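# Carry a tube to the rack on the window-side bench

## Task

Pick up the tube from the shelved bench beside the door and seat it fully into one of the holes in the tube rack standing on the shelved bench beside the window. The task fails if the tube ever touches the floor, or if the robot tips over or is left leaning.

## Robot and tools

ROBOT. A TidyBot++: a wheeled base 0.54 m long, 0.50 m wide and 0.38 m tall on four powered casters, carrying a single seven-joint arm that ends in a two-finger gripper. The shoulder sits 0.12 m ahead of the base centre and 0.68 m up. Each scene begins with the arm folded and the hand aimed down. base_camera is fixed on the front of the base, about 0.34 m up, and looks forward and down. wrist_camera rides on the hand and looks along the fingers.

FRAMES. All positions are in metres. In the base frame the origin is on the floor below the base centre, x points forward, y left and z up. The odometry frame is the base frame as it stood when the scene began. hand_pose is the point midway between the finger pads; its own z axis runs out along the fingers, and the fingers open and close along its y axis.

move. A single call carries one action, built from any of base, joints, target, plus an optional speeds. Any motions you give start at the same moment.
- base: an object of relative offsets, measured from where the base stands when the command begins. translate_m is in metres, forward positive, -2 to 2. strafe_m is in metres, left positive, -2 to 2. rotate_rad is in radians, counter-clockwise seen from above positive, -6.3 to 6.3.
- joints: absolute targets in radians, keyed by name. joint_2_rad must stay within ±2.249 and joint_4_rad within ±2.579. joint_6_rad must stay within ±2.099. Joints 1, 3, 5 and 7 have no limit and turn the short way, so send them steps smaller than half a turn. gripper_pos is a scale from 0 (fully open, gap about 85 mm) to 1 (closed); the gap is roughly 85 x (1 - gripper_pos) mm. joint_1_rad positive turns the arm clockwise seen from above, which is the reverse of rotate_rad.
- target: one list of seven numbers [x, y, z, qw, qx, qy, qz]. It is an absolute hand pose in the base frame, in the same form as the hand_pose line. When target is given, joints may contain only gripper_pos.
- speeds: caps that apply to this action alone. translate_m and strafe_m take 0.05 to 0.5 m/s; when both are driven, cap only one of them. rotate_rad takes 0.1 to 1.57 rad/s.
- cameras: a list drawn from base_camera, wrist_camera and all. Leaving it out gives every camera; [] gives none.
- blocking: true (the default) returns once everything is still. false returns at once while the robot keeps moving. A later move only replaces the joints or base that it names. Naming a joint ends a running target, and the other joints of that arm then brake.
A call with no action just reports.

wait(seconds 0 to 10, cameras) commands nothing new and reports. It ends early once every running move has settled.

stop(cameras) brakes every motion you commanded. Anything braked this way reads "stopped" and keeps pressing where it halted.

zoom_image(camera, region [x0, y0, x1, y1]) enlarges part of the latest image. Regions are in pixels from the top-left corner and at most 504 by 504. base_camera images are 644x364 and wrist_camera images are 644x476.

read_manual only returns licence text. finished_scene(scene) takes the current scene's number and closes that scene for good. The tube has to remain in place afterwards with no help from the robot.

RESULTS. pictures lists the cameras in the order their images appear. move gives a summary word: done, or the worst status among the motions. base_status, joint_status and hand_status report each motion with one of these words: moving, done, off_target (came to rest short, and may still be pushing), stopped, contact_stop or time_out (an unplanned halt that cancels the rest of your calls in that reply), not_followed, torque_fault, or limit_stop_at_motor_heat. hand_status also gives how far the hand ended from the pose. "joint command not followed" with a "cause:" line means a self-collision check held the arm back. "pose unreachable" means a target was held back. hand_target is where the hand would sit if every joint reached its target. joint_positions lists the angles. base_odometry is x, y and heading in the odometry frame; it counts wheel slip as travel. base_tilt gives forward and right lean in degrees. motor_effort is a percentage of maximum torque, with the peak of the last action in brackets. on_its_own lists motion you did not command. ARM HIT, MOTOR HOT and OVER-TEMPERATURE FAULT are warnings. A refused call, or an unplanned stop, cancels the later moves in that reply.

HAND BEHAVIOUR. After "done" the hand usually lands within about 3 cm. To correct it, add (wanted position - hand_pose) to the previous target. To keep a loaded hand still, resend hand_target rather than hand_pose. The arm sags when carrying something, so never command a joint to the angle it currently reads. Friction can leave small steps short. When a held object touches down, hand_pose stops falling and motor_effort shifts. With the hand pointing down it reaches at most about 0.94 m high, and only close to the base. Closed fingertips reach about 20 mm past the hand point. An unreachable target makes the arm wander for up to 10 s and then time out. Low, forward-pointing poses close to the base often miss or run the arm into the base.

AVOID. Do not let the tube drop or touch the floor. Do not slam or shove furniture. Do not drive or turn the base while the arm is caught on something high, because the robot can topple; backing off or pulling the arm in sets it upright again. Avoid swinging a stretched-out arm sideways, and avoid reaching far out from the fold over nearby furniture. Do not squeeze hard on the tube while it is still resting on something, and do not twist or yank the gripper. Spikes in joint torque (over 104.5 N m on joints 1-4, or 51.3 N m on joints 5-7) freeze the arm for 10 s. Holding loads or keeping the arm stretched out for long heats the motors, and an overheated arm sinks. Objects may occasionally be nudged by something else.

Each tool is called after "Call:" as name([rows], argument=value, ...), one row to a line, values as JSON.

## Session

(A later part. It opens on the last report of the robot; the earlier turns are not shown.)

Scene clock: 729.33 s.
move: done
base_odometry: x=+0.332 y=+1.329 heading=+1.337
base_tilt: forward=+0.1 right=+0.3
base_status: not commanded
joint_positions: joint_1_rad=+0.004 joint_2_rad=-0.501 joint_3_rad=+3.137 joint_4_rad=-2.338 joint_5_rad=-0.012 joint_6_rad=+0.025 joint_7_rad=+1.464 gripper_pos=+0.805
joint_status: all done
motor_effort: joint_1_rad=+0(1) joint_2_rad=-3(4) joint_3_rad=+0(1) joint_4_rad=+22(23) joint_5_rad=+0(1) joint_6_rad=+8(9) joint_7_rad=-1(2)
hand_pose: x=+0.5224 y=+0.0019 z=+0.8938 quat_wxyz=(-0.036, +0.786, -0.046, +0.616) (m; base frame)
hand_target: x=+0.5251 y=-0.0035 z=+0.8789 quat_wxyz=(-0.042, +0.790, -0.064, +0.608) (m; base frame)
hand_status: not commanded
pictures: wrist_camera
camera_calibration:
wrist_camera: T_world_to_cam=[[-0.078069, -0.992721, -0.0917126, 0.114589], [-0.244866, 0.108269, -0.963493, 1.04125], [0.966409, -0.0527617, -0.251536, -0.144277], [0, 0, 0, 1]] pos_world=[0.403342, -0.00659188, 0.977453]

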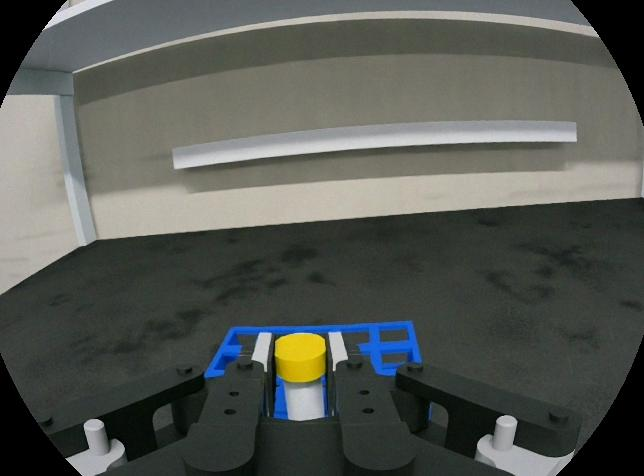

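Call:
move(joints={"joint_1_rad": 0.012, "joint_2_rad": -0.485, "joint_3_rad": 3.1416, "joint_4_rad": -2.346, "joint_5_rad": 0.0, "joint_6_rad": 0.02, "joint_7_rad": 1.42}, cameras=[])

Call:
move(joints={"gripper_pos": 0.72}, cameras=[])

Call:
move(joints={"gripper_pos": 0.5}, cameras=["wrist_camera"])

Call:
zoom_image(camera="wrist_camera", region=[200, 260, 400, 430])

Scene clock: 738.07 s.
move: done
base_odometry: x=+0.332 y=+1.329 heading=+1.337
base_tilt: forward=+0.1 right=+0.2
base_status: not commanded
joint_positions: joint_1_rad=+0.004 joint_2_rad=-0.501 joint_3_rad=+3.137 joint_4_rad=-2.337 joint_5_rad=-0.012 joint_6_rad=+0.024 joint_7_rad=+1.464 gripper_pos=+0.805
joint_status: all done
motor_effort: joint_1_rad=+0(1) joint_2_rad=-3(5) joint_3_rad=+0(1) joint_4_rad=+22(23) joint_5_rad=+0(1) joint_6_rad=+9(9) joint_7_rad=-1(2)
hand_pose: x=+0.5224 y=+0.0019 z=+0.8938 quat_wxyz=(-0.036, +0.786, -0.046, +0.616) (m; base frame)
hand_target: x=+0.5240 y=-0.0035 z=+0.8810 quat_wxyz=(-0.042, +0.793, -0.065, +0.604) (m; base frame)
hand_status: not commanded
pictures: none
No camera images: "cameras" was empty.

Scene clock: 738.70 s.
move: done
base_odometry: x=+0.332 y=+1.329 heading=+1.337
base_tilt: forward=+0.1 right=+0.3
base_status: not commanded
joint_positions: joint_1_rad=+0.004 joint_2_rad=-0.501 joint_3_rad=+3.137 joint_4_rad=-2.337 joint_5_rad=-0.012 joint_6_rad=+0.024 joint_7_rad=+1.464 gripper_pos=+0.720
joint_status: all done
motor_effort: joint_1_rad=+0(1) joint_2_rad=-3(4) joint_3_rad=+0(1) joint_4_rad=+23(23) joint_5_rad=+0(1) joint_6_rad=+9(9) joint_7_rad=+0(2)
hand_pose: x=+0.5224 y=+0.0019 z=+0.8938 quat_wxyz=(-0.036, +0.786, -0.046, +0.616) (m; base frame)
hand_target: x=+0.5240 y=-0.0035 z=+0.8810 quat_wxyz=(-0.042, +0.793, -0.065, +0.604) (m; base frame)
hand_status: not commanded
pictures: none
No camera images: "cameras" was empty.

Scene clock: 739.33 s.
move: done
base_odometry: x=+0.332 y=+1.329 heading=+1.337
base_tilt: forward=+0.1 right=+0.3
base_status: not commanded
joint_positions: joint_1_rad=+0.004 joint_2_rad=-0.501 joint_3_rad=+3.137 joint_4_rad=-2.337 joint_5_rad=-0.012 joint_6_rad=+0.024 joint_7_rad=+1.464 gripper_pos=+0.500
joint_status: all done
motor_effort: joint_1_rad=+0(1) joint_2_rad=-3(4) joint_3_rad=+0(1) joint_4_rad=+23(23) joint_5_rad=+0(1) joint_6_rad=+9(9) joint_7_rad=+0(2)
hand_pose: x=+0.5224 y=+0.0019 z=+0.8938 quat_wxyz=(-0.036, +0.786, -0.046, +0.616) (m; base frame)
hand_target: x=+0.5240 y=-0.0035 z=+0.8810 quat_wxyz=(-0.042, +0.793, -0.065, +0.604) (m; base frame)
hand_status: not commanded
pictures: wrist_camera
camera_calibration:
wrist_camera: T_world_to_cam=[[-0.0781203, -0.992721, -0.0916594, 0.114575], [-0.245451, 0.108262, -0.963345, 1.04146], [0.966256, -0.052759, -0.252122, -0.143713], [0, 0, 0, 1]] pos_world=[0.403441, -0.0065919, 0.977554]

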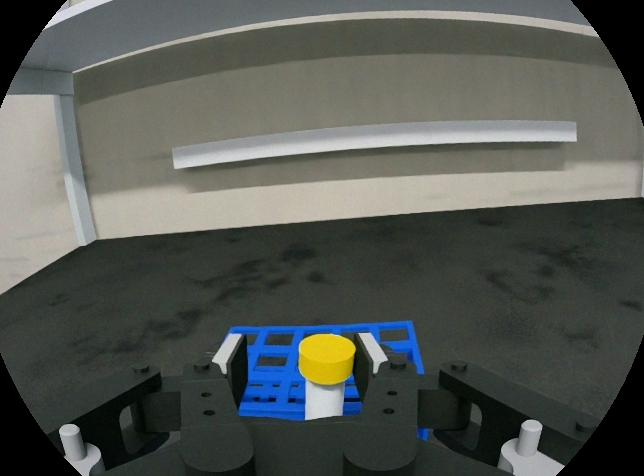

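Scaled by 2.520.

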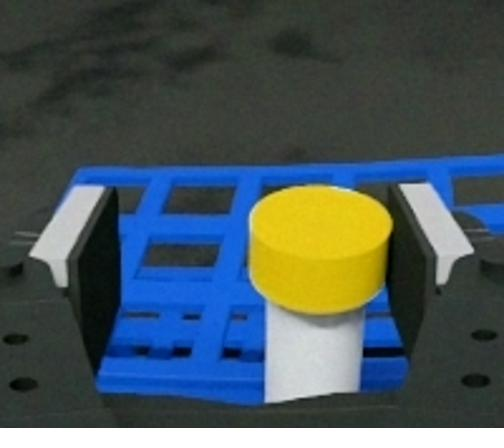

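Call:
zoom_image(camera="wrist_camera", region=[270, 320, 380, 430])

Scaled by 4.582.

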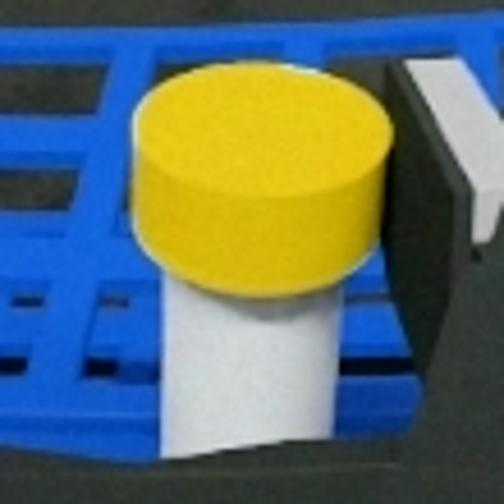

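Call:
move(joints={"gripper_pos": 0.9}, cameras=["wrist_camera"])

Call:
zoom_image(camera="wrist_camera", region=[200, 310, 400, 430])

Scene clock: 762.83 s.
move: off_target
base_odometry: x=+0.332 y=+1.329 heading=+1.337
base_tilt: forward=+0.1 right=+0.3
base_status: not commanded
joint_positions: joint_1_rad=+0.004 joint_2_rad=-0.501 joint_3_rad=+3.137 joint_4_rad=-2.337 joint_5_rad=-0.012 joint_6_rad=+0.024 joint_7_rad=+1.464 gripper_pos=+0.809
joint_status: gripper_pos off_target (ended at +0.809, target +0.900)
motor_effort: joint_1_rad=+1(1) joint_2_rad=-3(4) joint_3_rad=+1(1) joint_4_rad=+22(23) joint_5_rad=+0(1) joint_6_rad=+8(9) joint_7_rad=-1(1)
hand_pose: x=+0.5224 y=+0.0019 z=+0.8938 quat_wxyz=(-0.036, +0.786, -0.046, +0.616) (m; base frame)
hand_target: x=+0.5240 y=-0.0035 z=+0.8810 quat_wxyz=(-0.042, +0.793, -0.065, +0.604) (m; base frame)
hand_status: not commanded
pictures: wrist_camera
camera_calibration:
wrist_camera: T_world_to_cam=[[-0.0781203, -0.992721, -0.0916594, 0.114575], [-0.245451, 0.108262, -0.963345, 1.04146], [0.966256, -0.052759, -0.252122, -0.143713], [0, 0, 0, 1]] pos_world=[0.403441, -0.0065919, 0.977554]

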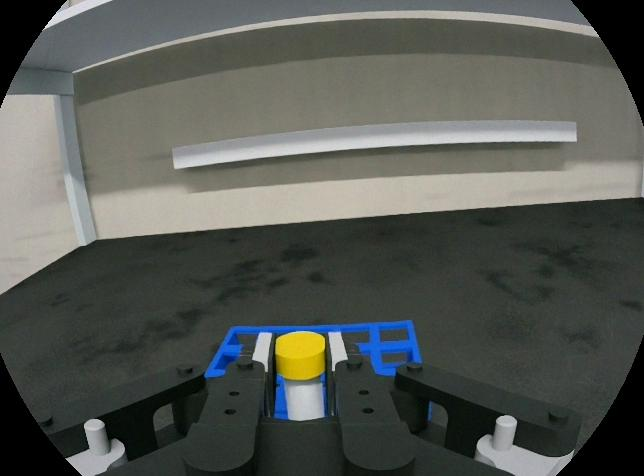

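Scaled by 2.520.

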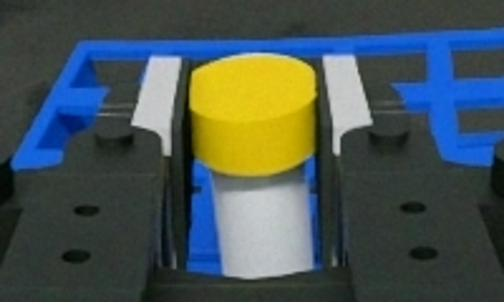

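Call:
zoom_image(camera="wrist_camera", region=[270, 360, 335, 425])

Scaled by 7.754.

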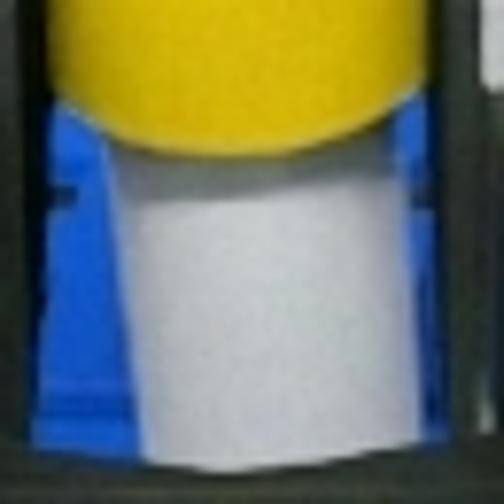

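Call:
move(joints={"joint_1_rad": 0.012, "joint_2_rad": -0.52, "joint_3_rad": 3.1416, "joint_4_rad": -2.18, "joint_5_rad": 0.0, "joint_6_rad": -0.14, "joint_7_rad": 1.42}, cameras=[])

Call:
move(joints={"joint_1_rad": 0.012, "joint_2_rad": -0.53, "joint_3_rad": 3.1416, "joint_4_rad": -2.0117, "joint_5_rad": 0.0, "joint_6_rad": -0.29, "joint_7_rad": 1.42}, cameras=["wrist_camera"])

Call:
zoom_image(camera="wrist_camera", region=[250, 310, 350, 430])

Scene clock: 870.20 s.
move: done
base_odometry: x=+0.332 y=+1.329 heading=+1.337
base_tilt: forward=+0.0 right=+0.3
base_status: not commanded
joint_positions: joint_1_rad=+0.004 joint_2_rad=-0.505 joint_3_rad=+3.137 joint_4_rad=-2.187 joint_5_rad=-0.012 joint_6_rad=-0.088 joint_7_rad=+1.464 gripper_pos=+0.809
joint_status: all done
motor_effort: joint_1_rad=+0(1) joint_2_rad=-5(6) joint_3_rad=+1(2) joint_4_rad=+24(25) joint_5_rad=+0(1) joint_6_rad=+9(10) joint_7_rad=-1(2)
hand_pose: x=+0.5331 y=+0.0024 z=+0.9535 quat_wxyz=(-0.037, +0.773, -0.045, +0.632) (m; base frame)
hand_target: x=+0.5262 y=-0.0035 z=+0.9482 quat_wxyz=(-0.043, +0.781, -0.064, +0.620) (m; base frame)
hand_status: not commanded
pictures: none
No camera images: "cameras" was empty.

Scene clock: 871.57 s.
move: done
base_odometry: x=+0.332 y=+1.329 heading=+1.337
base_tilt: forward=+0.1 right=+0.3
base_status: not commanded
joint_positions: joint_1_rad=+0.004 joint_2_rad=-0.513 joint_3_rad=+3.137 joint_4_rad=-2.019 joint_5_rad=-0.012 joint_6_rad=-0.237 joint_7_rad=+1.464 gripper_pos=+0.809
joint_status: all done
motor_effort: joint_1_rad=+0(2) joint_2_rad=-4(6) joint_3_rad=+1(1) joint_4_rad=+24(25) joint_5_rad=+0(1) joint_6_rad=+9(11) joint_7_rad=-2(2)
hand_pose: x=+0.5329 y=+0.0031 z=+1.0152 quat_wxyz=(-0.038, +0.764, -0.044, +0.642) (m; base frame)
hand_target: x=+0.5244 y=-0.0035 z=+1.0107 quat_wxyz=(-0.044, +0.772, -0.063, +0.631) (m; base frame)
hand_status: not commanded
pictures: wrist_camera
camera_calibration:
wrist_camera: T_world_to_cam=[[-0.0684065, -0.992927, -0.0970359, 0.128095], [-0.178729, 0.107887, -0.977965, 1.14007], [0.981517, -0.0495561, -0.184845, -0.199547], [0, 0, 0, 1]] pos_world=[0.408385, -0.00569862, 1.0905]

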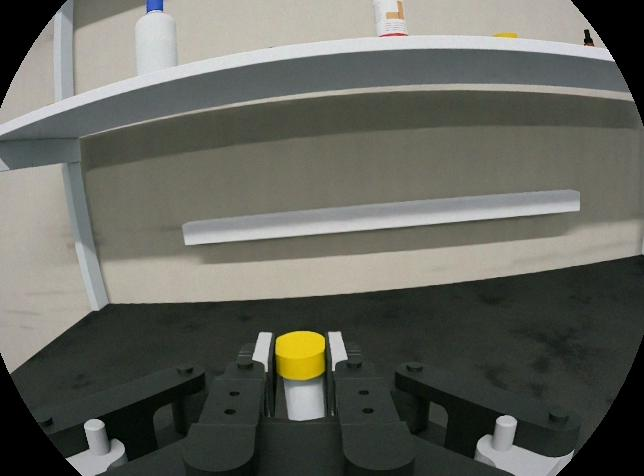

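Scaled by 4.200.

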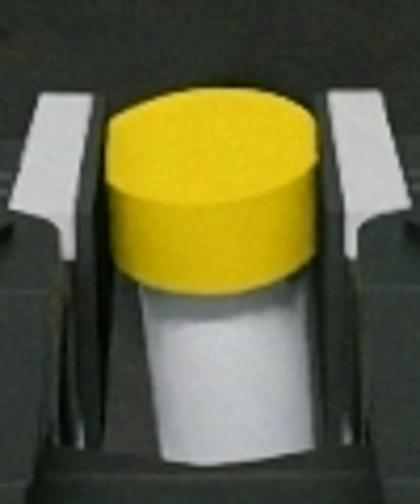

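Call:
move(base={"translate_m": 0.052, "strafe_m": -0.0055}, speeds={"translate_m": 0.08}, joints={"joint_7_rad": 1.545}, cameras=[])

Call:
move(joints={"joint_1_rad": 0.012, "joint_2_rad": -0.5197, "joint_3_rad": 3.1416, "joint_4_rad": -2.0525, "joint_5_rad": 0.0, "joint_6_rad": -0.315, "joint_7_rad": 1.545}, cameras=["wrist_camera"])

Call:
zoom_image(camera="wrist_camera", region=[250, 310, 350, 430])

Scene clock: 927.67 s.
move: done
base_odometry: x=+0.349 y=+1.378 heading=+1.337
base_tilt: forward=+0.0 right=+0.3
base_status: done
joint_positions: joint_1_rad=+0.004 joint_2_rad=-0.521 joint_3_rad=+3.137 joint_4_rad=-2.019 joint_5_rad=-0.012 joint_6_rad=-0.240 joint_7_rad=+1.543 gripper_pos=+0.809
joint_status: all done
motor_effort: joint_1_rad=+0(1) joint_2_rad=-5(7) joint_3_rad=+0(1) joint_4_rad=+24(24) joint_5_rad=+0(1) joint_6_rad=+9(10) joint_7_rad=+0(2)
hand_pose: x=+0.5301 y=+0.0031 z=+1.0177 quat_wxyz=(-0.013, +0.764, -0.013, +0.645) (m; base frame)
hand_target: x=+0.5244 y=-0.0035 z=+1.0107 quat_wxyz=(-0.004, +0.774, -0.015, +0.633) (m; base frame)
hand_status: not commanded
pictures: none
No camera images: "cameras" was empty.

Scene clock: 928.40 s.
move: done
base_odometry: x=+0.349 y=+1.378 heading=+1.337
base_tilt: forward=+0.1 right=+0.3
base_status: not commanded
joint_positions: joint_1_rad=+0.004 joint_2_rad=-0.521 joint_3_rad=+3.137 joint_4_rad=-2.042 joint_5_rad=-0.012 joint_6_rad=-0.266 joint_7_rad=+1.543 gripper_pos=+0.809
joint_status: all done
motor_effort: joint_1_rad=+0(1) joint_2_rad=-4(5) joint_3_rad=+0(1) joint_4_rad=+23(25) joint_5_rad=+0(1) joint_6_rad=+9(10) joint_7_rad=-2(2)
hand_pose: x=+0.5276 y=+0.0032 z=+0.9956 quat_wxyz=(-0.013, +0.779, -0.013, +0.626) (m; base frame)
hand_target: x=+0.5236 y=-0.0035 z=+0.9738 quat_wxyz=(-0.004, +0.798, -0.015, +0.603) (m; base frame)
hand_status: not commanded
pictures: wrist_camera
camera_calibration:
wrist_camera: T_world_to_cam=[[-0.0554918, -0.998317, -0.0168556, 0.0392321], [-0.222229, 0.0288074, -0.974569, 1.13983], [0.973414, -0.0503348, -0.223454, -0.155366], [0, 0, 0, 1]] pos_world=[0.406716, -0.00148975, 1.07679]

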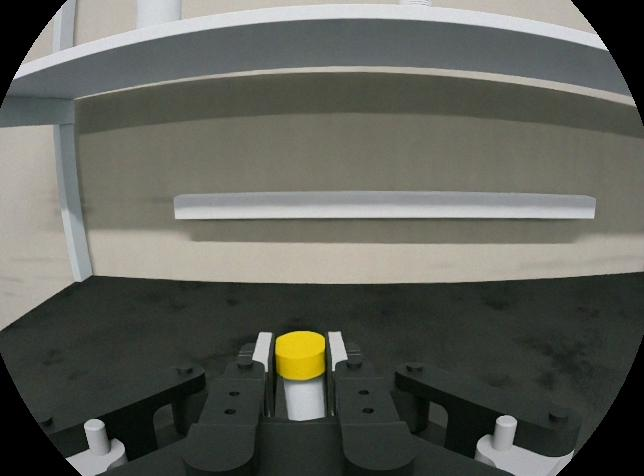

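Scaled by 4.200.

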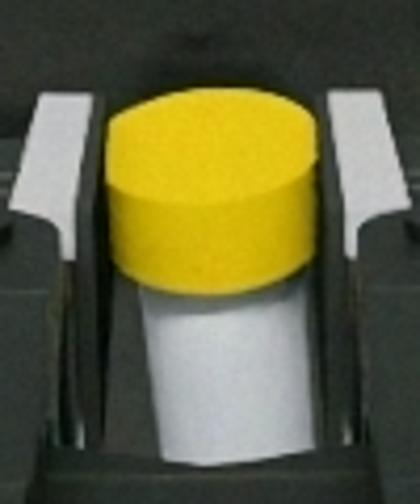

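Call:
move(joints={"joint_7_rad": 1.455}, cameras=["wrist_camera"])

Scene clock: 932.87 s.
move: done
base_odometry: x=+0.349 y=+1.378 heading=+1.337
base_tilt: forward=+0.0 right=+0.3
base_status: not commanded
joint_positions: joint_1_rad=+0.004 joint_2_rad=-0.521 joint_3_rad=+3.137 joint_4_rad=-2.042 joint_5_rad=-0.012 joint_6_rad=-0.266 joint_7_rad=+1.469 gripper_pos=+0.809
joint_status: all done
motor_effort: joint_1_rad=+0(1) joint_2_rad=-4(5) joint_3_rad=+0(1) joint_4_rad=+24(24) joint_5_rad=+0(1) joint_6_rad=+9(9) joint_7_rad=+0(2)
hand_pose: x=+0.5276 y=+0.0032 z=+0.9956 quat_wxyz=(-0.036, +0.778, -0.042, +0.626) (m; base frame)
hand_target: x=+0.5236 y=-0.0035 z=+0.9738 quat_wxyz=(-0.031, +0.796, -0.051, +0.602) (m; base frame)
hand_status: not commanded
pictures: wrist_camera
camera_calibration:
wrist_camera: T_world_to_cam=[[-0.0712447, -0.993496, -0.0888229, 0.119191], [-0.2214, 0.102579, -0.969773, 1.13434], [0.972577, -0.0494258, -0.227268, -0.151105], [0, 0, 0, 1]] pos_world=[0.406596, -0.00541207, 1.0763]

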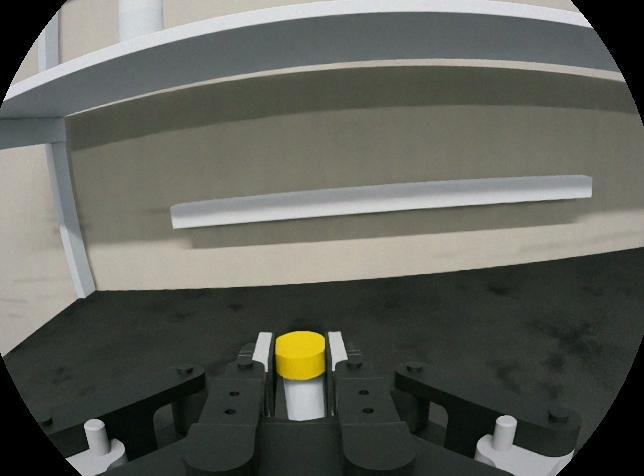

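Call:
move(joints={"joint_7_rad": 1.515, "joint_6_rad": -0.30}, cameras=[])

Scene clock: 937.13 s.
move: done
base_odometry: x=+0.349 y=+1.378 heading=+1.337
base_tilt: forward=+0.1 right=+0.2
base_status: not commanded
joint_positions: joint_1_rad=+0.004 joint_2_rad=-0.521 joint_3_rad=+3.137 joint_4_rad=-2.042 joint_5_rad=-0.012 joint_6_rad=-0.266 joint_7_rad=+1.507 gripper_pos=+0.809
joint_status: all done
motor_effort: joint_1_rad=+0(1) joint_2_rad=-4(5) joint_3_rad=+0(1) joint_4_rad=+24(24) joint_5_rad=+0(1) joint_6_rad=+9(9) joint_7_rad=-1(2)
hand_pose: x=+0.5276 y=+0.0032 z=+0.9956 quat_wxyz=(-0.024, +0.779, -0.027, +0.626) (m; base frame)
hand_target: x=+0.5248 y=-0.0035 z=+0.9783 quat_wxyz=(-0.013, +0.793, -0.027, +0.609) (m; base frame)
hand_status: not commanded
pictures: none
No camera images: "cameras" was empty.

Call:
move(joints={"joint_1_rad": 0.012, "joint_2_rad": -0.54, "joint_3_rad": 3.1416, "joint_4_rad": -2.11, "joint_5_rad": 0.0, "joint_6_rad": -0.22, "joint_7_rad": 1.515}, cameras=["wrist_camera"])

Call:
zoom_image(camera="wrist_camera", region=[200, 310, 400, 430])

Scene clock: 945.17 s.
move: done
base_odometry: x=+0.349 y=+1.378 heading=+1.337
base_tilt: forward=+0.0 right=+0.2
base_status: not commanded
joint_positions: joint_1_rad=+0.004 joint_2_rad=-0.524 joint_3_rad=+3.137 joint_4_rad=-2.096 joint_5_rad=-0.012 joint_6_rad=-0.236 joint_7_rad=+1.507 gripper_pos=+0.809
joint_status: all done
motor_effort: joint_1_rad=+1(2) joint_2_rad=-4(6) joint_3_rad=+0(1) joint_4_rad=+24(25) joint_5_rad=+0(1) joint_6_rad=+9(10) joint_7_rad=-1(2)
hand_pose: x=+0.5253 y=+0.0030 z=+0.9730 quat_wxyz=(-0.023, +0.785, -0.028, +0.618) (m; base frame)
hand_target: x=+0.5209 y=-0.0035 z=+0.9753 quat_wxyz=(-0.014, +0.780, -0.026, +0.625) (m; base frame)
hand_status: not commanded
pictures: wrist_camera
camera_calibration:
wrist_camera: T_world_to_cam=[[-0.0646604, -0.996617, -0.0507232, 0.0763424], [-0.241145, 0.0649282, -0.968315, 1.12104], [0.968333, -0.05038, -0.244528, -0.134971], [0, 0, 0, 1]] pos_world=[0.405967, -0.00350286, 1.05639]

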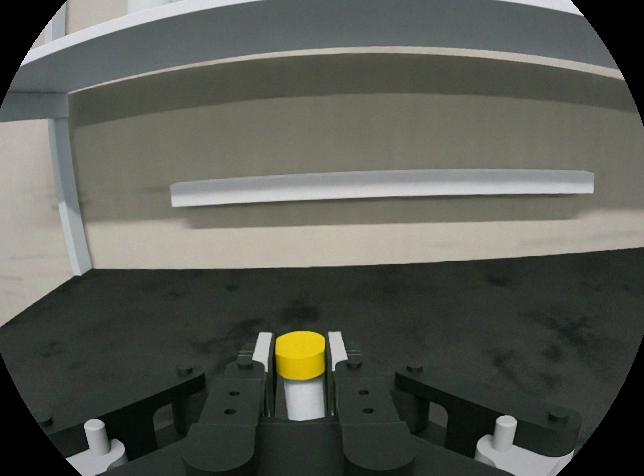

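Scaled by 2.520.

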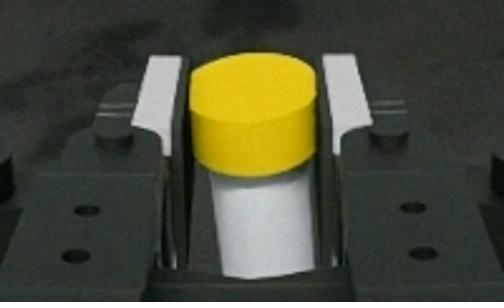

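Call:
move(joints={"joint_1_rad": 0.012, "joint_2_rad": -0.54, "joint_3_rad": 3.1416, "joint_4_rad": -2.157, "joint_5_rad": 0.0, "joint_6_rad": -0.175, "joint_7_rad": 1.515}, cameras=["wrist_camera"])

Call:
zoom_image(camera="wrist_camera", region=[200, 310, 400, 430])

Scene clock: 951.80 s.
move: done
base_odometry: x=+0.349 y=+1.378 heading=+1.337
base_tilt: forward=+0.1 right=+0.3
base_status: not commanded
joint_positions: joint_1_rad=+0.004 joint_2_rad=-0.527 joint_3_rad=+3.137 joint_4_rad=-2.138 joint_5_rad=-0.012 joint_6_rad=-0.197 joint_7_rad=+1.507 gripper_pos=+0.809
joint_status: all done
motor_effort: joint_1_rad=+0(1) joint_2_rad=-4(5) joint_3_rad=+0(1) joint_4_rad=+23(25) joint_5_rad=+0(1) joint_6_rad=+9(10) joint_7_rad=-1(2)
hand_pose: x=+0.5242 y=+0.0028 z=+0.9599 quat_wxyz=(-0.023, +0.785, -0.028, +0.618) (m; base frame)
hand_target: x=+0.5204 y=-0.0035 z=+0.9599 quat_wxyz=(-0.014, +0.780, -0.026, +0.625) (m; base frame)
hand_status: not commanded
pictures: wrist_camera
camera_calibration:
wrist_camera: T_world_to_cam=[[-0.0650962, -0.996591, -0.0506904, 0.0756554], [-0.241607, 0.0650275, -0.968193, 1.10826], [0.968188, -0.0507785, -0.245017, -0.136521], [0, 0, 0, 1]] pos_world=[0.404866, -0.0036019, 1.04339]

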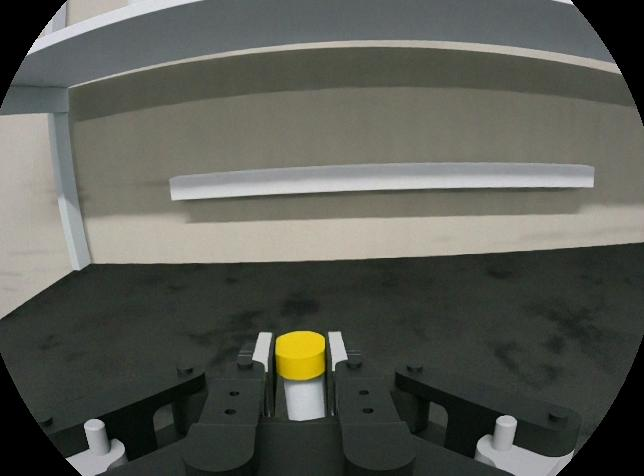

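Scaled by 2.520.

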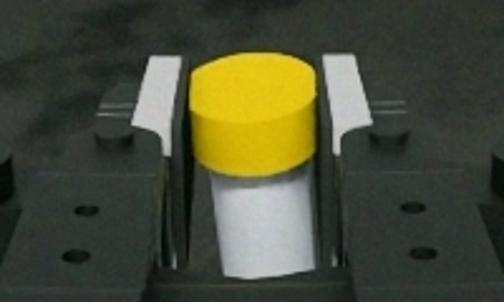

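Call:
move(joints={"joint_1_rad": 0.012, "joint_2_rad": -0.537, "joint_3_rad": 3.1416, "joint_4_rad": -2.204, "joint_5_rad": 0.0, "joint_6_rad": -0.125, "joint_7_rad": 1.515}, cameras=["wrist_camera"])

Call:
zoom_image(camera="wrist_camera", region=[200, 310, 400, 430])

Scene clock: 958.27 s.
move: done
base_odometry: x=+0.349 y=+1.378 heading=+1.337
base_tilt: forward=+0.0 right=+0.3
base_status: not commanded
joint_positions: joint_1_rad=+0.004 joint_2_rad=-0.527 joint_3_rad=+3.137 joint_4_rad=-2.187 joint_5_rad=-0.012 joint_6_rad=-0.155 joint_7_rad=+1.507 gripper_pos=+0.809
joint_status: all done
motor_effort: joint_1_rad=+0(1) joint_2_rad=-4(5) joint_3_rad=+0(1) joint_4_rad=+24(25) joint_5_rad=+0(1) joint_6_rad=+9(10) joint_7_rad=-1(2)
hand_pose: x=+0.5226 y=+0.0026 z=+0.9418 quat_wxyz=(-0.023, +0.788, -0.028, +0.615) (m; base frame)
hand_target: x=+0.5204 y=-0.0035 z=+0.9449 quat_wxyz=(-0.014, +0.780, -0.026, +0.625) (m; base frame)
hand_status: not commanded
pictures: wrist_camera
camera_calibration:
wrist_camera: T_world_to_cam=[[-0.0660128, -0.996559, -0.0501329, 0.074325], [-0.24939, 0.065126, -0.966211, 1.09252], [0.966151, -0.0512796, -0.252831, -0.131014], [0, 0, 0, 1]] pos_world=[0.40395, -0.00380076, 1.02621]

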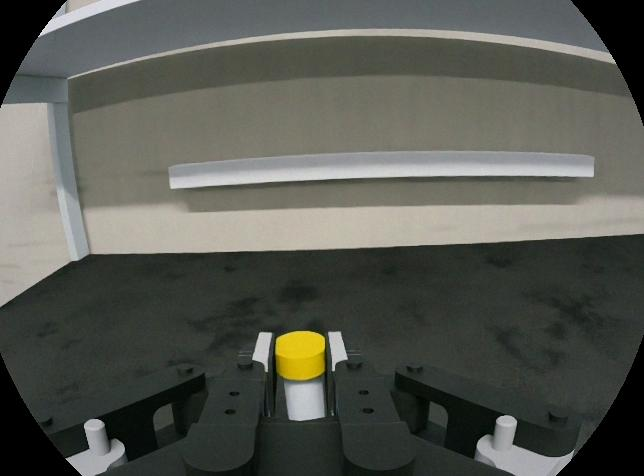

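Scaled by 2.520.

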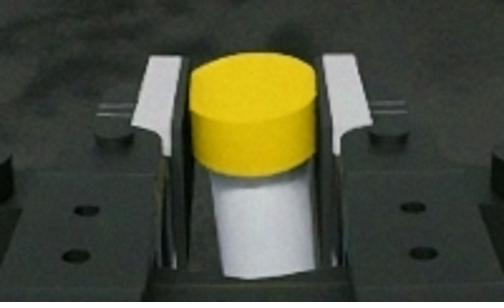

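Call:
move(joints={"joint_1_rad": 0.012, "joint_2_rad": -0.534, "joint_3_rad": 3.1416, "joint_4_rad": -2.235, "joint_5_rad": 0.0, "joint_6_rad": -0.09, "joint_7_rad": 1.515}, cameras=[])

Call:
move(joints={"joint_1_rad": 0.012, "joint_2_rad": -0.529, "joint_3_rad": 3.1416, "joint_4_rad": -2.266, "joint_5_rad": 0.0, "joint_6_rad": -0.053, "joint_7_rad": 1.515}, cameras=["wrist_camera"])

Call:
zoom_image(camera="wrist_camera", region=[200, 310, 400, 430])

Scene clock: 966.60 s.
move: done
base_odometry: x=+0.349 y=+1.378 heading=+1.337
base_tilt: forward=+0.1 right=+0.3
base_status: not commanded
joint_positions: joint_1_rad=+0.004 joint_2_rad=-0.527 joint_3_rad=+3.137 joint_4_rad=-2.219 joint_5_rad=-0.012 joint_6_rad=-0.121 joint_7_rad=+1.507 gripper_pos=+0.809
joint_status: all done
motor_effort: joint_1_rad=+0(1) joint_2_rad=-3(5) joint_3_rad=+0(1) joint_4_rad=+23(25) joint_5_rad=+0(1) joint_6_rad=+9(9) joint_7_rad=+0(2)
hand_pose: x=+0.5217 y=+0.0025 z=+0.9329 quat_wxyz=(-0.023, +0.787, -0.028, +0.616) (m; base frame)
hand_target: x=+0.5203 y=-0.0035 z=+0.9352 quat_wxyz=(-0.014, +0.780, -0.026, +0.625) (m; base frame)
hand_status: not commanded
pictures: none
No camera images: "cameras" was empty.

Scene clock: 967.27 s.
move: done
base_odometry: x=+0.349 y=+1.378 heading=+1.337
base_tilt: forward=+0.1 right=+0.3
base_status: not commanded
joint_positions: joint_1_rad=+0.004 joint_2_rad=-0.527 joint_3_rad=+3.137 joint_4_rad=-2.250 joint_5_rad=-0.012 joint_6_rad=-0.084 joint_7_rad=+1.507 gripper_pos=+0.809
joint_status: all done
motor_effort: joint_1_rad=-1(1) joint_2_rad=-3(6) joint_3_rad=+0(1) joint_4_rad=+23(25) joint_5_rad=+0(1) joint_6_rad=+9(10) joint_7_rad=-2(2)
hand_pose: x=+0.5208 y=+0.0023 z=+0.9249 quat_wxyz=(-0.023, +0.785, -0.029, +0.618) (m; base frame)
hand_target: x=+0.5205 y=-0.0035 z=+0.9254 quat_wxyz=(-0.014, +0.780, -0.026, +0.625) (m; base frame)
hand_status: not commanded
pictures: wrist_camera
camera_calibration:
wrist_camera: T_world_to_cam=[[-0.0664985, -0.996505, -0.0505445, 0.0736753], [-0.241437, 0.0652214, -0.968222, 1.07344], [0.968135, -0.052182, -0.244931, -0.141919], [0, 0, 0, 1]] pos_world=[0.401464, -0.00399889, 1.00829]

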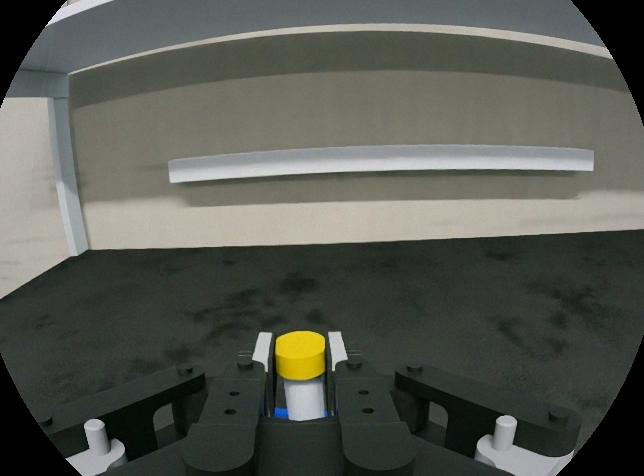

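Scaled by 2.520.

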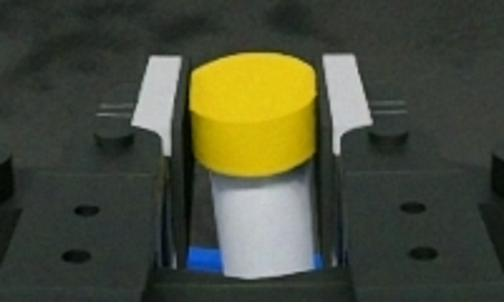

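Call:
move(joints={"joint_1_rad": 0.012, "joint_2_rad": -0.525, "joint_3_rad": 3.1416, "joint_4_rad": -2.289, "joint_5_rad": 0.0, "joint_6_rad": -0.026, "joint_7_rad": 1.515}, cameras=[])

Call:
move(joints={"joint_1_rad": 0.012, "joint_2_rad": -0.521, "joint_3_rad": 3.1416, "joint_4_rad": -2.311, "joint_5_rad": 0.0, "joint_6_rad": 0.0, "joint_7_rad": 1.515}, cameras=["wrist_camera"])

Call:
zoom_image(camera="wrist_camera", region=[250, 310, 350, 430])

Scene clock: 976.13 s.
move: done
base_odometry: x=+0.349 y=+1.378 heading=+1.337
base_tilt: forward=+0.1 right=+0.2
base_status: not commanded
joint_positions: joint_1_rad=+0.004 joint_2_rad=-0.527 joint_3_rad=+3.137 joint_4_rad=-2.272 joint_5_rad=-0.012 joint_6_rad=-0.057 joint_7_rad=+1.507 gripper_pos=+0.809
joint_status: all done
motor_effort: joint_1_rad=+1(2) joint_2_rad=-3(4) joint_3_rad=+0(1) joint_4_rad=+23(24) joint_5_rad=+0(1) joint_6_rad=+8(10) joint_7_rad=+0(2)
hand_pose: x=+0.5200 y=+0.0022 z=+0.9194 quat_wxyz=(-0.023, +0.784, -0.029, +0.620) (m; base frame)
hand_target: x=+0.5205 y=-0.0035 z=+0.9179 quat_wxyz=(-0.014, +0.780, -0.026, +0.625) (m; base frame)
hand_status: not commanded
pictures: none
No camera images: "cameras" was empty.

Scene clock: 976.77 s.
move: done
base_odometry: x=+0.349 y=+1.378 heading=+1.337
base_tilt: forward=+0.1 right=+0.3
base_status: not commanded
joint_positions: joint_1_rad=+0.004 joint_2_rad=-0.527 joint_3_rad=+3.137 joint_4_rad=-2.293 joint_5_rad=-0.012 joint_6_rad=-0.031 joint_7_rad=+1.507 gripper_pos=+0.809
joint_status: all done
motor_effort: joint_1_rad=+0(1) joint_2_rad=-3(4) joint_3_rad=+1(1) joint_4_rad=+23(24) joint_5_rad=+1(1) joint_6_rad=+9(9) joint_7_rad=-1(2)
hand_pose: x=+0.5192 y=+0.0021 z=+0.9145 quat_wxyz=(-0.023, +0.782, -0.029, +0.622) (m; base frame)
hand_target: x=+0.5202 y=-0.0035 z=+0.9107 quat_wxyz=(-0.014, +0.780, -0.026, +0.625) (m; base frame)
hand_status: not commanded
pictures: wrist_camera
camera_calibration:
wrist_camera: T_world_to_cam=[[-0.0665825, -0.996468, -0.0511731, 0.0734846], [-0.231484, 0.0653143, -0.970644, 1.06003], [0.970558, -0.0527821, -0.235015, -0.153221], [0, 0, 0, 1]] pos_world=[0.398983, -0.00409758, 0.996666]

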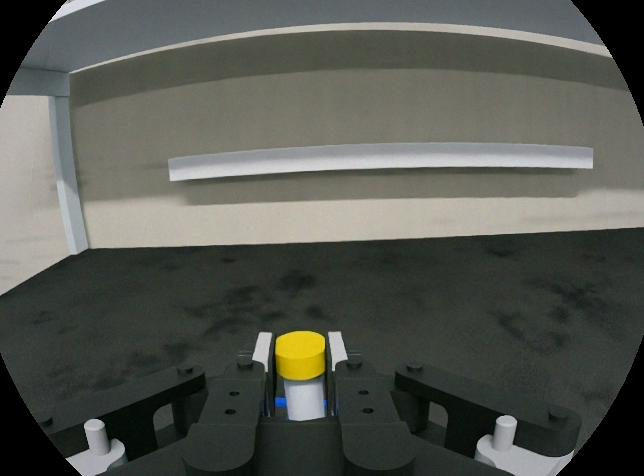

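Scaled by 4.200.

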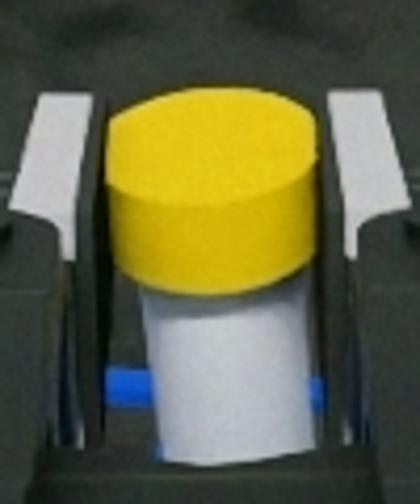

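Call:
move(joints={"joint_1_rad": 0.012, "joint_2_rad": -0.515, "joint_3_rad": 3.1416, "joint_4_rad": -2.333, "joint_5_rad": 0.0, "joint_6_rad": 0.022, "joint_7_rad": 1.515}, cameras=[])

Call:
move(joints={"joint_1_rad": 0.012, "joint_2_rad": -0.51, "joint_3_rad": 3.1416, "joint_4_rad": -2.35, "joint_5_rad": 0.0, "joint_6_rad": 0.04, "joint_7_rad": 1.515}, cameras=["wrist_camera"])

Call:
zoom_image(camera="wrist_camera", region=[250, 310, 350, 430])

Scene clock: 987.80 s.
move: done
base_odometry: x=+0.349 y=+1.378 heading=+1.337
base_tilt: forward=+0.0 right=+0.3
base_status: not commanded
joint_positions: joint_1_rad=+0.004 joint_2_rad=-0.527 joint_3_rad=+3.137 joint_4_rad=-2.314 joint_5_rad=-0.012 joint_6_rad=-0.007 joint_7_rad=+1.507 gripper_pos=+0.809
joint_status: all done
motor_effort: joint_1_rad=+0(1) joint_2_rad=-3(4) joint_3_rad=+0(1) joint_4_rad=+23(24) joint_5_rad=+0(1) joint_6_rad=+9(10) joint_7_rad=+0(2)
hand_pose: x=+0.5180 y=+0.0020 z=+0.9087 quat_wxyz=(-0.023, +0.781, -0.029, +0.623) (m; base frame)
hand_target: x=+0.5200 y=-0.0035 z=+0.9016 quat_wxyz=(-0.014, +0.782, -0.026, +0.623) (m; base frame)
hand_status: not commanded
pictures: none
No camera images: "cameras" was empty.

Scene clock: 988.40 s.
move: done
base_odometry: x=+0.349 y=+1.378 heading=+1.337
base_tilt: forward=+0.1 right=+0.3
base_status: not commanded
joint_positions: joint_1_rad=+0.004 joint_2_rad=-0.526 joint_3_rad=+3.137 joint_4_rad=-2.331 joint_5_rad=-0.012 joint_6_rad=+0.011 joint_7_rad=+1.507 gripper_pos=+0.809
joint_status: all done
motor_effort: joint_1_rad=-1(1) joint_2_rad=-3(4) joint_3_rad=+0(1) joint_4_rad=+23(23) joint_5_rad=+0(1) joint_6_rad=+9(10) joint_7_rad=-2(2)
hand_pose: x=+0.5170 y=+0.0019 z=+0.9041 quat_wxyz=(-0.023, +0.781, -0.029, +0.624) (m; base frame)
hand_target: x=+0.5198 y=-0.0035 z=+0.8947 quat_wxyz=(-0.014, +0.783, -0.027, +0.621) (m; base frame)
hand_status: not commanded
pictures: wrist_camera
camera_calibration:
wrist_camera: T_world_to_cam=[[-0.0667778, -0.996447, -0.0513239, 0.0728928], [-0.227851, 0.0653088, -0.971503, 1.04838], [0.971403, -0.0531807, -0.231403, -0.157244], [0, 0, 0, 1]] pos_world=[0.39649, -0.00419688, 0.985857]

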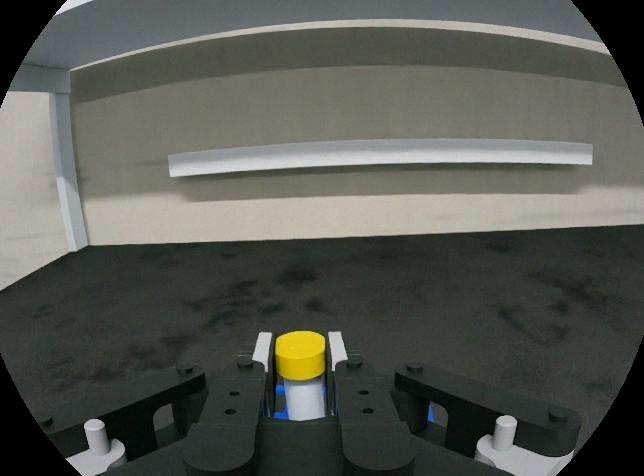

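Scaled by 4.200.

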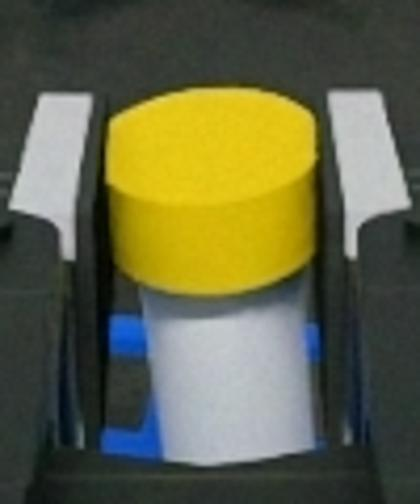

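Call:
move(joints={"joint_1_rad": 0.012, "joint_2_rad": -0.497, "joint_3_rad": 3.1416, "joint_4_rad": -2.367, "joint_5_rad": 0.0, "joint_6_rad": 0.057, "joint_7_rad": 1.515}, cameras=[])

Call:
move(joints={"joint_1_rad": 0.012, "joint_2_rad": -0.494, "joint_3_rad": 3.1416, "joint_4_rad": -2.385, "joint_5_rad": 0.0, "joint_6_rad": 0.075, "joint_7_rad": 1.515}, cameras=["wrist_camera"])

Call:
zoom_image(camera="wrist_camera", region=[250, 310, 350, 430])

Scene clock: 994.17 s.
move: done
base_odometry: x=+0.349 y=+1.378 heading=+1.337
base_tilt: forward=+0.1 right=+0.3
base_status: not commanded
joint_positions: joint_1_rad=+0.004 joint_2_rad=-0.519 joint_3_rad=+3.137 joint_4_rad=-2.345 joint_5_rad=-0.012 joint_6_rad=+0.030 joint_7_rad=+1.507 gripper_pos=+0.809
joint_status: all done
motor_effort: joint_1_rad=+0(2) joint_2_rad=-3(4) joint_3_rad=+1(1) joint_4_rad=+22(23) joint_5_rad=+0(1) joint_6_rad=+9(9) joint_7_rad=-1(1)
hand_pose: x=+0.5179 y=+0.0019 z=+0.8980 quat_wxyz=(-0.023, +0.782, -0.029, +0.623) (m; base frame)
hand_target: x=+0.5210 y=-0.0035 z=+0.8843 quat_wxyz=(-0.013, +0.787, -0.027, +0.616) (m; base frame)
hand_status: not commanded
pictures: none
No camera images: "cameras" was empty.

Scene clock: 994.77 s.
move: done
base_odometry: x=+0.349 y=+1.378 heading=+1.337
base_tilt: forward=+0.1 right=+0.3
base_status: not commanded
joint_positions: joint_1_rad=+0.004 joint_2_rad=-0.518 joint_3_rad=+3.137 joint_4_rad=-2.359 joint_5_rad=-0.012 joint_6_rad=+0.052 joint_7_rad=+1.507 gripper_pos=+0.809
joint_status: all done
motor_effort: joint_1_rad=+0(1) joint_2_rad=-2(3) joint_3_rad=+1(1) joint_4_rad=+21(23) joint_5_rad=+0(1) joint_6_rad=+8(9) joint_7_rad=-1(2)
hand_pose: x=+0.5176 y=+0.0018 z=+0.8964 quat_wxyz=(-0.023, +0.779, -0.029, +0.626) (m; base frame)
hand_target: x=+0.5199 y=-0.0035 z=+0.8778 quat_wxyz=(-0.013, +0.788, -0.027, +0.615) (m; base frame)
hand_status: not commanded
pictures: wrist_camera
camera_calibration:
wrist_camera: T_world_to_cam=[[-0.0669952, -0.99642, -0.0515649, 0.0725971], [-0.222721, 0.0653118, -0.972692, 1.03947], [0.972578, -0.0536811, -0.226299, -0.164742], [0, 0, 0, 1]] pos_world=[0.3966, -0.00439596, 0.977545]

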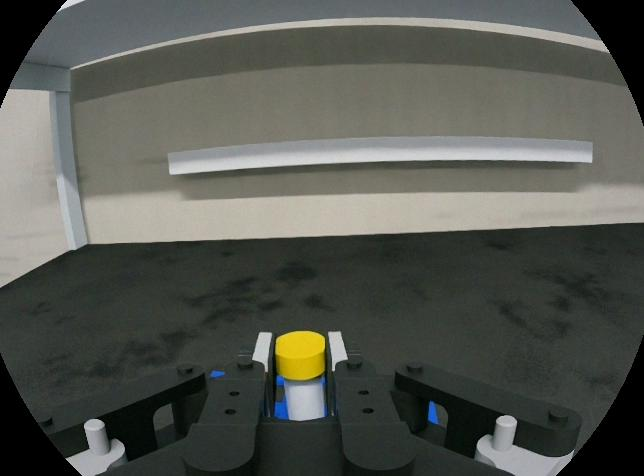

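Scaled by 4.200.

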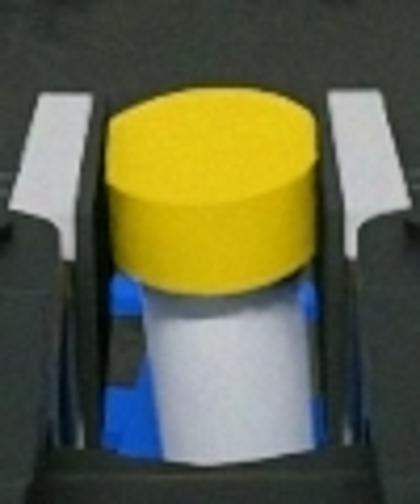

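Call:
move(joints={"joint_1_rad": 0.012, "joint_2_rad": -0.50, "joint_3_rad": 3.1416, "joint_4_rad": -2.367, "joint_5_rad": 0.0, "joint_6_rad": 0.057, "joint_7_rad": 1.515}, cameras=[])

Call:
move(joints={"gripper_pos": 0.7}, cameras=["wrist_camera"])

Call:
zoom_image(camera="wrist_camera", region=[250, 310, 350, 430])

Scene clock: 1000.07 s.
move: done
base_odometry: x=+0.349 y=+1.378 heading=+1.337
base_tilt: forward=+0.1 right=+0.2
base_status: not commanded
joint_positions: joint_1_rad=+0.004 joint_2_rad=-0.518 joint_3_rad=+3.137 joint_4_rad=-2.358 joint_5_rad=-0.012 joint_6_rad=+0.052 joint_7_rad=+1.507 gripper_pos=+0.809
joint_status: all done
motor_effort: joint_1_rad=+0(1) joint_2_rad=-2(4) joint_3_rad=+0(1) joint_4_rad=+22(23) joint_5_rad=+0(1) joint_6_rad=+8(10) joint_7_rad=-1(2)
hand_pose: x=+0.5177 y=+0.0018 z=+0.8964 quat_wxyz=(-0.023, +0.779, -0.029, +0.626) (m; base frame)
hand_target: x=+0.5204 y=-0.0035 z=+0.8856 quat_wxyz=(-0.014, +0.786, -0.027, +0.618) (m; base frame)
hand_status: not commanded
pictures: none
No camera images: "cameras" was empty.

Scene clock: 1000.70 s.
move: done
base_odometry: x=+0.349 y=+1.378 heading=+1.337
base_tilt: forward=+0.1 right=+0.3
base_status: not commanded
joint_positions: joint_1_rad=+0.004 joint_2_rad=-0.517 joint_3_rad=+3.137 joint_4_rad=-2.358 joint_5_rad=-0.012 joint_6_rad=+0.052 joint_7_rad=+1.507 gripper_pos=+0.700
joint_status: all done
motor_effort: joint_1_rad=+0(1) joint_2_rad=-3(4) joint_3_rad=+0(1) joint_4_rad=+23(23) joint_5_rad=+0(1) joint_6_rad=+9(9) joint_7_rad=-1(2)
hand_pose: x=+0.5178 y=+0.0018 z=+0.8962 quat_wxyz=(-0.023, +0.779, -0.029, +0.626) (m; base frame)
hand_target: x=+0.5204 y=-0.0035 z=+0.8856 quat_wxyz=(-0.014, +0.786, -0.027, +0.618) (m; base frame)
hand_status: not commanded
pictures: wrist_camera
camera_calibration:
wrist_camera: T_world_to_cam=[[-0.0670297, -0.99642, -0.0515201, 0.0725819], [-0.223334, 0.0653098, -0.972552, 1.03955], [0.972434, -0.0536836, -0.226912, -0.164399], [0, 0, 0, 1]] pos_world=[0.396898, -0.00439597, 0.977447]

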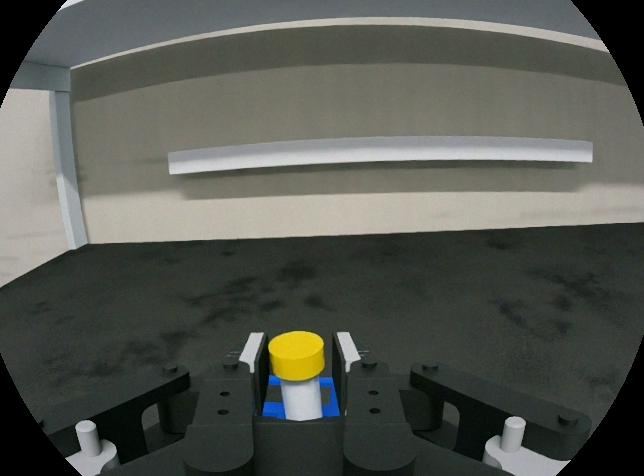

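Scaled by 4.200.

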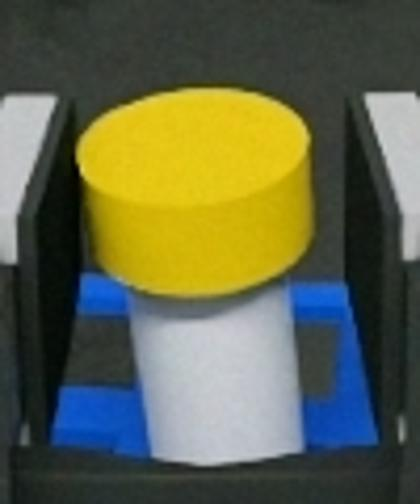

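Call:
move(joints={"gripper_pos": 0.5}, cameras=["wrist_camera"])

Call:
zoom_image(camera="wrist_camera", region=[230, 310, 370, 430])

Scene clock: 1004.80 s.
move: done
base_odometry: x=+0.349 y=+1.378 heading=+1.337
base_tilt: forward=+0.0 right=+0.3
base_status: not commanded
joint_positions: joint_1_rad=+0.004 joint_2_rad=-0.517 joint_3_rad=+3.137 joint_4_rad=-2.358 joint_5_rad=-0.012 joint_6_rad=+0.052 joint_7_rad=+1.507 gripper_pos=+0.500
joint_status: all done
motor_effort: joint_1_rad=+1(1) joint_2_rad=-3(4) joint_3_rad=+1(1) joint_4_rad=+23(23) joint_5_rad=+0(1) joint_6_rad=+9(10) joint_7_rad=+0(2)
hand_pose: x=+0.5178 y=+0.0018 z=+0.8962 quat_wxyz=(-0.023, +0.779, -0.029, +0.626) (m; base frame)
hand_target: x=+0.5204 y=-0.0035 z=+0.8856 quat_wxyz=(-0.014, +0.786, -0.027, +0.618) (m; base frame)
hand_status: not commanded
pictures: wrist_camera
camera_calibration:
wrist_camera: T_world_to_cam=[[-0.0670297, -0.99642, -0.0515201, 0.0725819], [-0.223334, 0.0653098, -0.972552, 1.03955], [0.972434, -0.0536836, -0.226912, -0.164399], [0, 0, 0, 1]] pos_world=[0.396898, -0.00439597, 0.977447]

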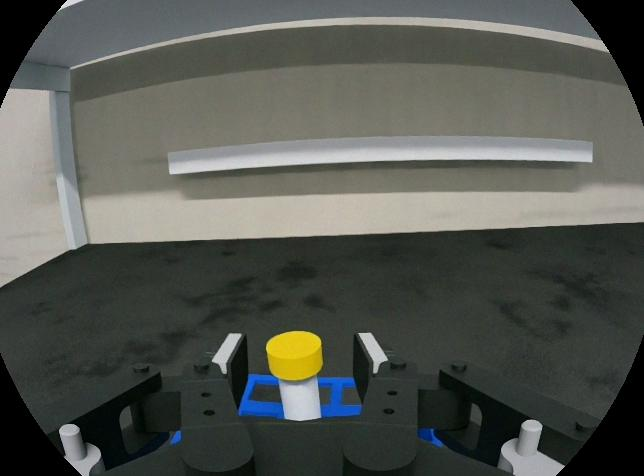

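Scaled by 3.600.

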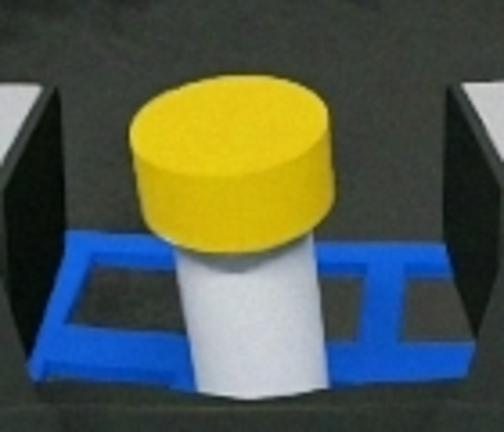

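Call:
move(base={"translate_m": -0.15}, speeds={"translate_m": 0.1}, cameras=["wrist_camera"])

Call:
zoom_image(camera="wrist_camera", region=[230, 290, 370, 420])

Scene clock: 1022.40 s.
move: done
base_odometry: x=+0.314 y=+1.232 heading=+1.337
base_tilt: forward=+0.0 right=+0.3
base_status: done
joint_positions: joint_1_rad=+0.004 joint_2_rad=-0.509 joint_3_rad=+3.137 joint_4_rad=-2.358 joint_5_rad=-0.012 joint_6_rad=+0.052 joint_7_rad=+1.507 gripper_pos=+0.500
joint_status: not commanded
motor_effort: joint_1_rad=+0(1) joint_2_rad=-3(5) joint_3_rad=+0(1) joint_4_rad=+23(23) joint_5_rad=+0(1) joint_6_rad=+9(10) joint_7_rad=+0(2)
hand_pose: x=+0.5194 y=+0.0018 z=+0.8932 quat_wxyz=(-0.022, +0.782, -0.029, +0.623) (m; base frame)
hand_target: x=+0.5204 y=-0.0035 z=+0.8856 quat_wxyz=(-0.014, +0.786, -0.027, +0.618) (m; base frame)
hand_status: not commanded
pictures: wrist_camera
camera_calibration:
wrist_camera: T_world_to_cam=[[-0.0674189, -0.99642, -0.0510022, 0.0722729], [-0.230743, 0.0653042, -0.970821, 1.0392], [0.970676, -0.0536832, -0.23432, -0.15919], [0, 0, 0, 1]] pos_world=[0.399183, -0.00439598, 0.975265]

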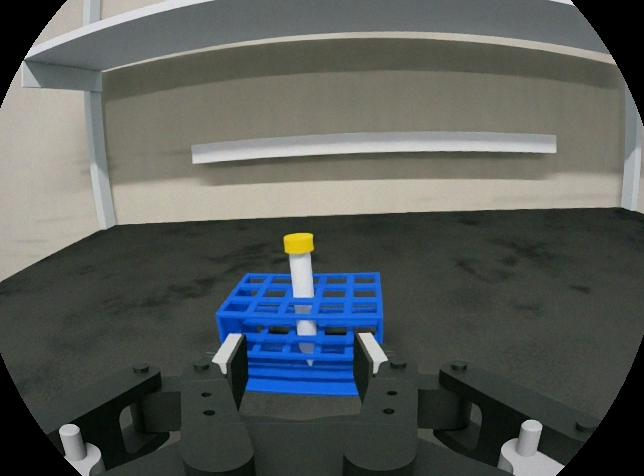

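Scaled by 3.600.

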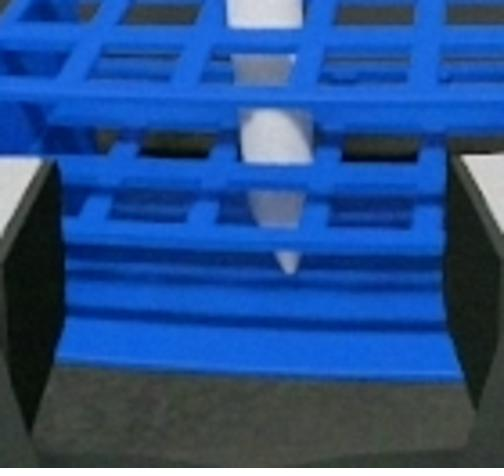

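Call:
move(base={"translate_m": -0.2}, speeds={"translate_m": 0.3}, cameras=["wrist_camera"])

Call:
finished_scene(scene=1)

Scene clock: 1028.03 s.
move: done
base_odometry: x=+0.268 y=+1.038 heading=+1.337
base_tilt: forward=+0.1 right=+0.3
base_status: done
joint_positions: joint_1_rad=+0.004 joint_2_rad=-0.507 joint_3_rad=+3.137 joint_4_rad=-2.358 joint_5_rad=-0.012 joint_6_rad=+0.052 joint_7_rad=+1.507 gripper_pos=+0.500
joint_status: not commanded
motor_effort: joint_1_rad=+0(1) joint_2_rad=-4(6) joint_3_rad=+0(1) joint_4_rad=+23(23) joint_5_rad=+0(1) joint_6_rad=+9(9) joint_7_rad=-1(2)
hand_pose: x=+0.5200 y=+0.0018 z=+0.8920 quat_wxyz=(-0.022, +0.783, -0.029, +0.621) (m; base frame)
hand_target: x=+0.5204 y=-0.0035 z=+0.8856 quat_wxyz=(-0.014, +0.786, -0.027, +0.618) (m; base frame)
hand_status: not commanded
pictures: wrist_camera
camera_calibration:
wrist_camera: T_world_to_cam=[[-0.0675583, -0.99642, -0.0508237, 0.0721678], [-0.233429, 0.0653119, -0.970178, 1.03906], [0.970024, -0.0536799, -0.237006, -0.157269], [0, 0, 0, 1]] pos_world=[0.399978, -0.00439597, 0.974471]

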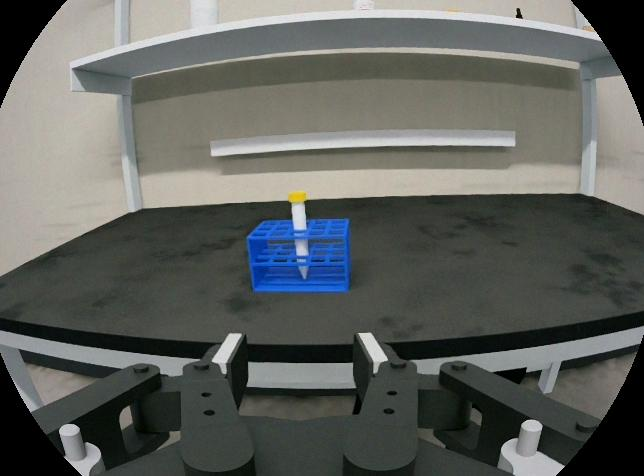

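The scene is finished: the task was done.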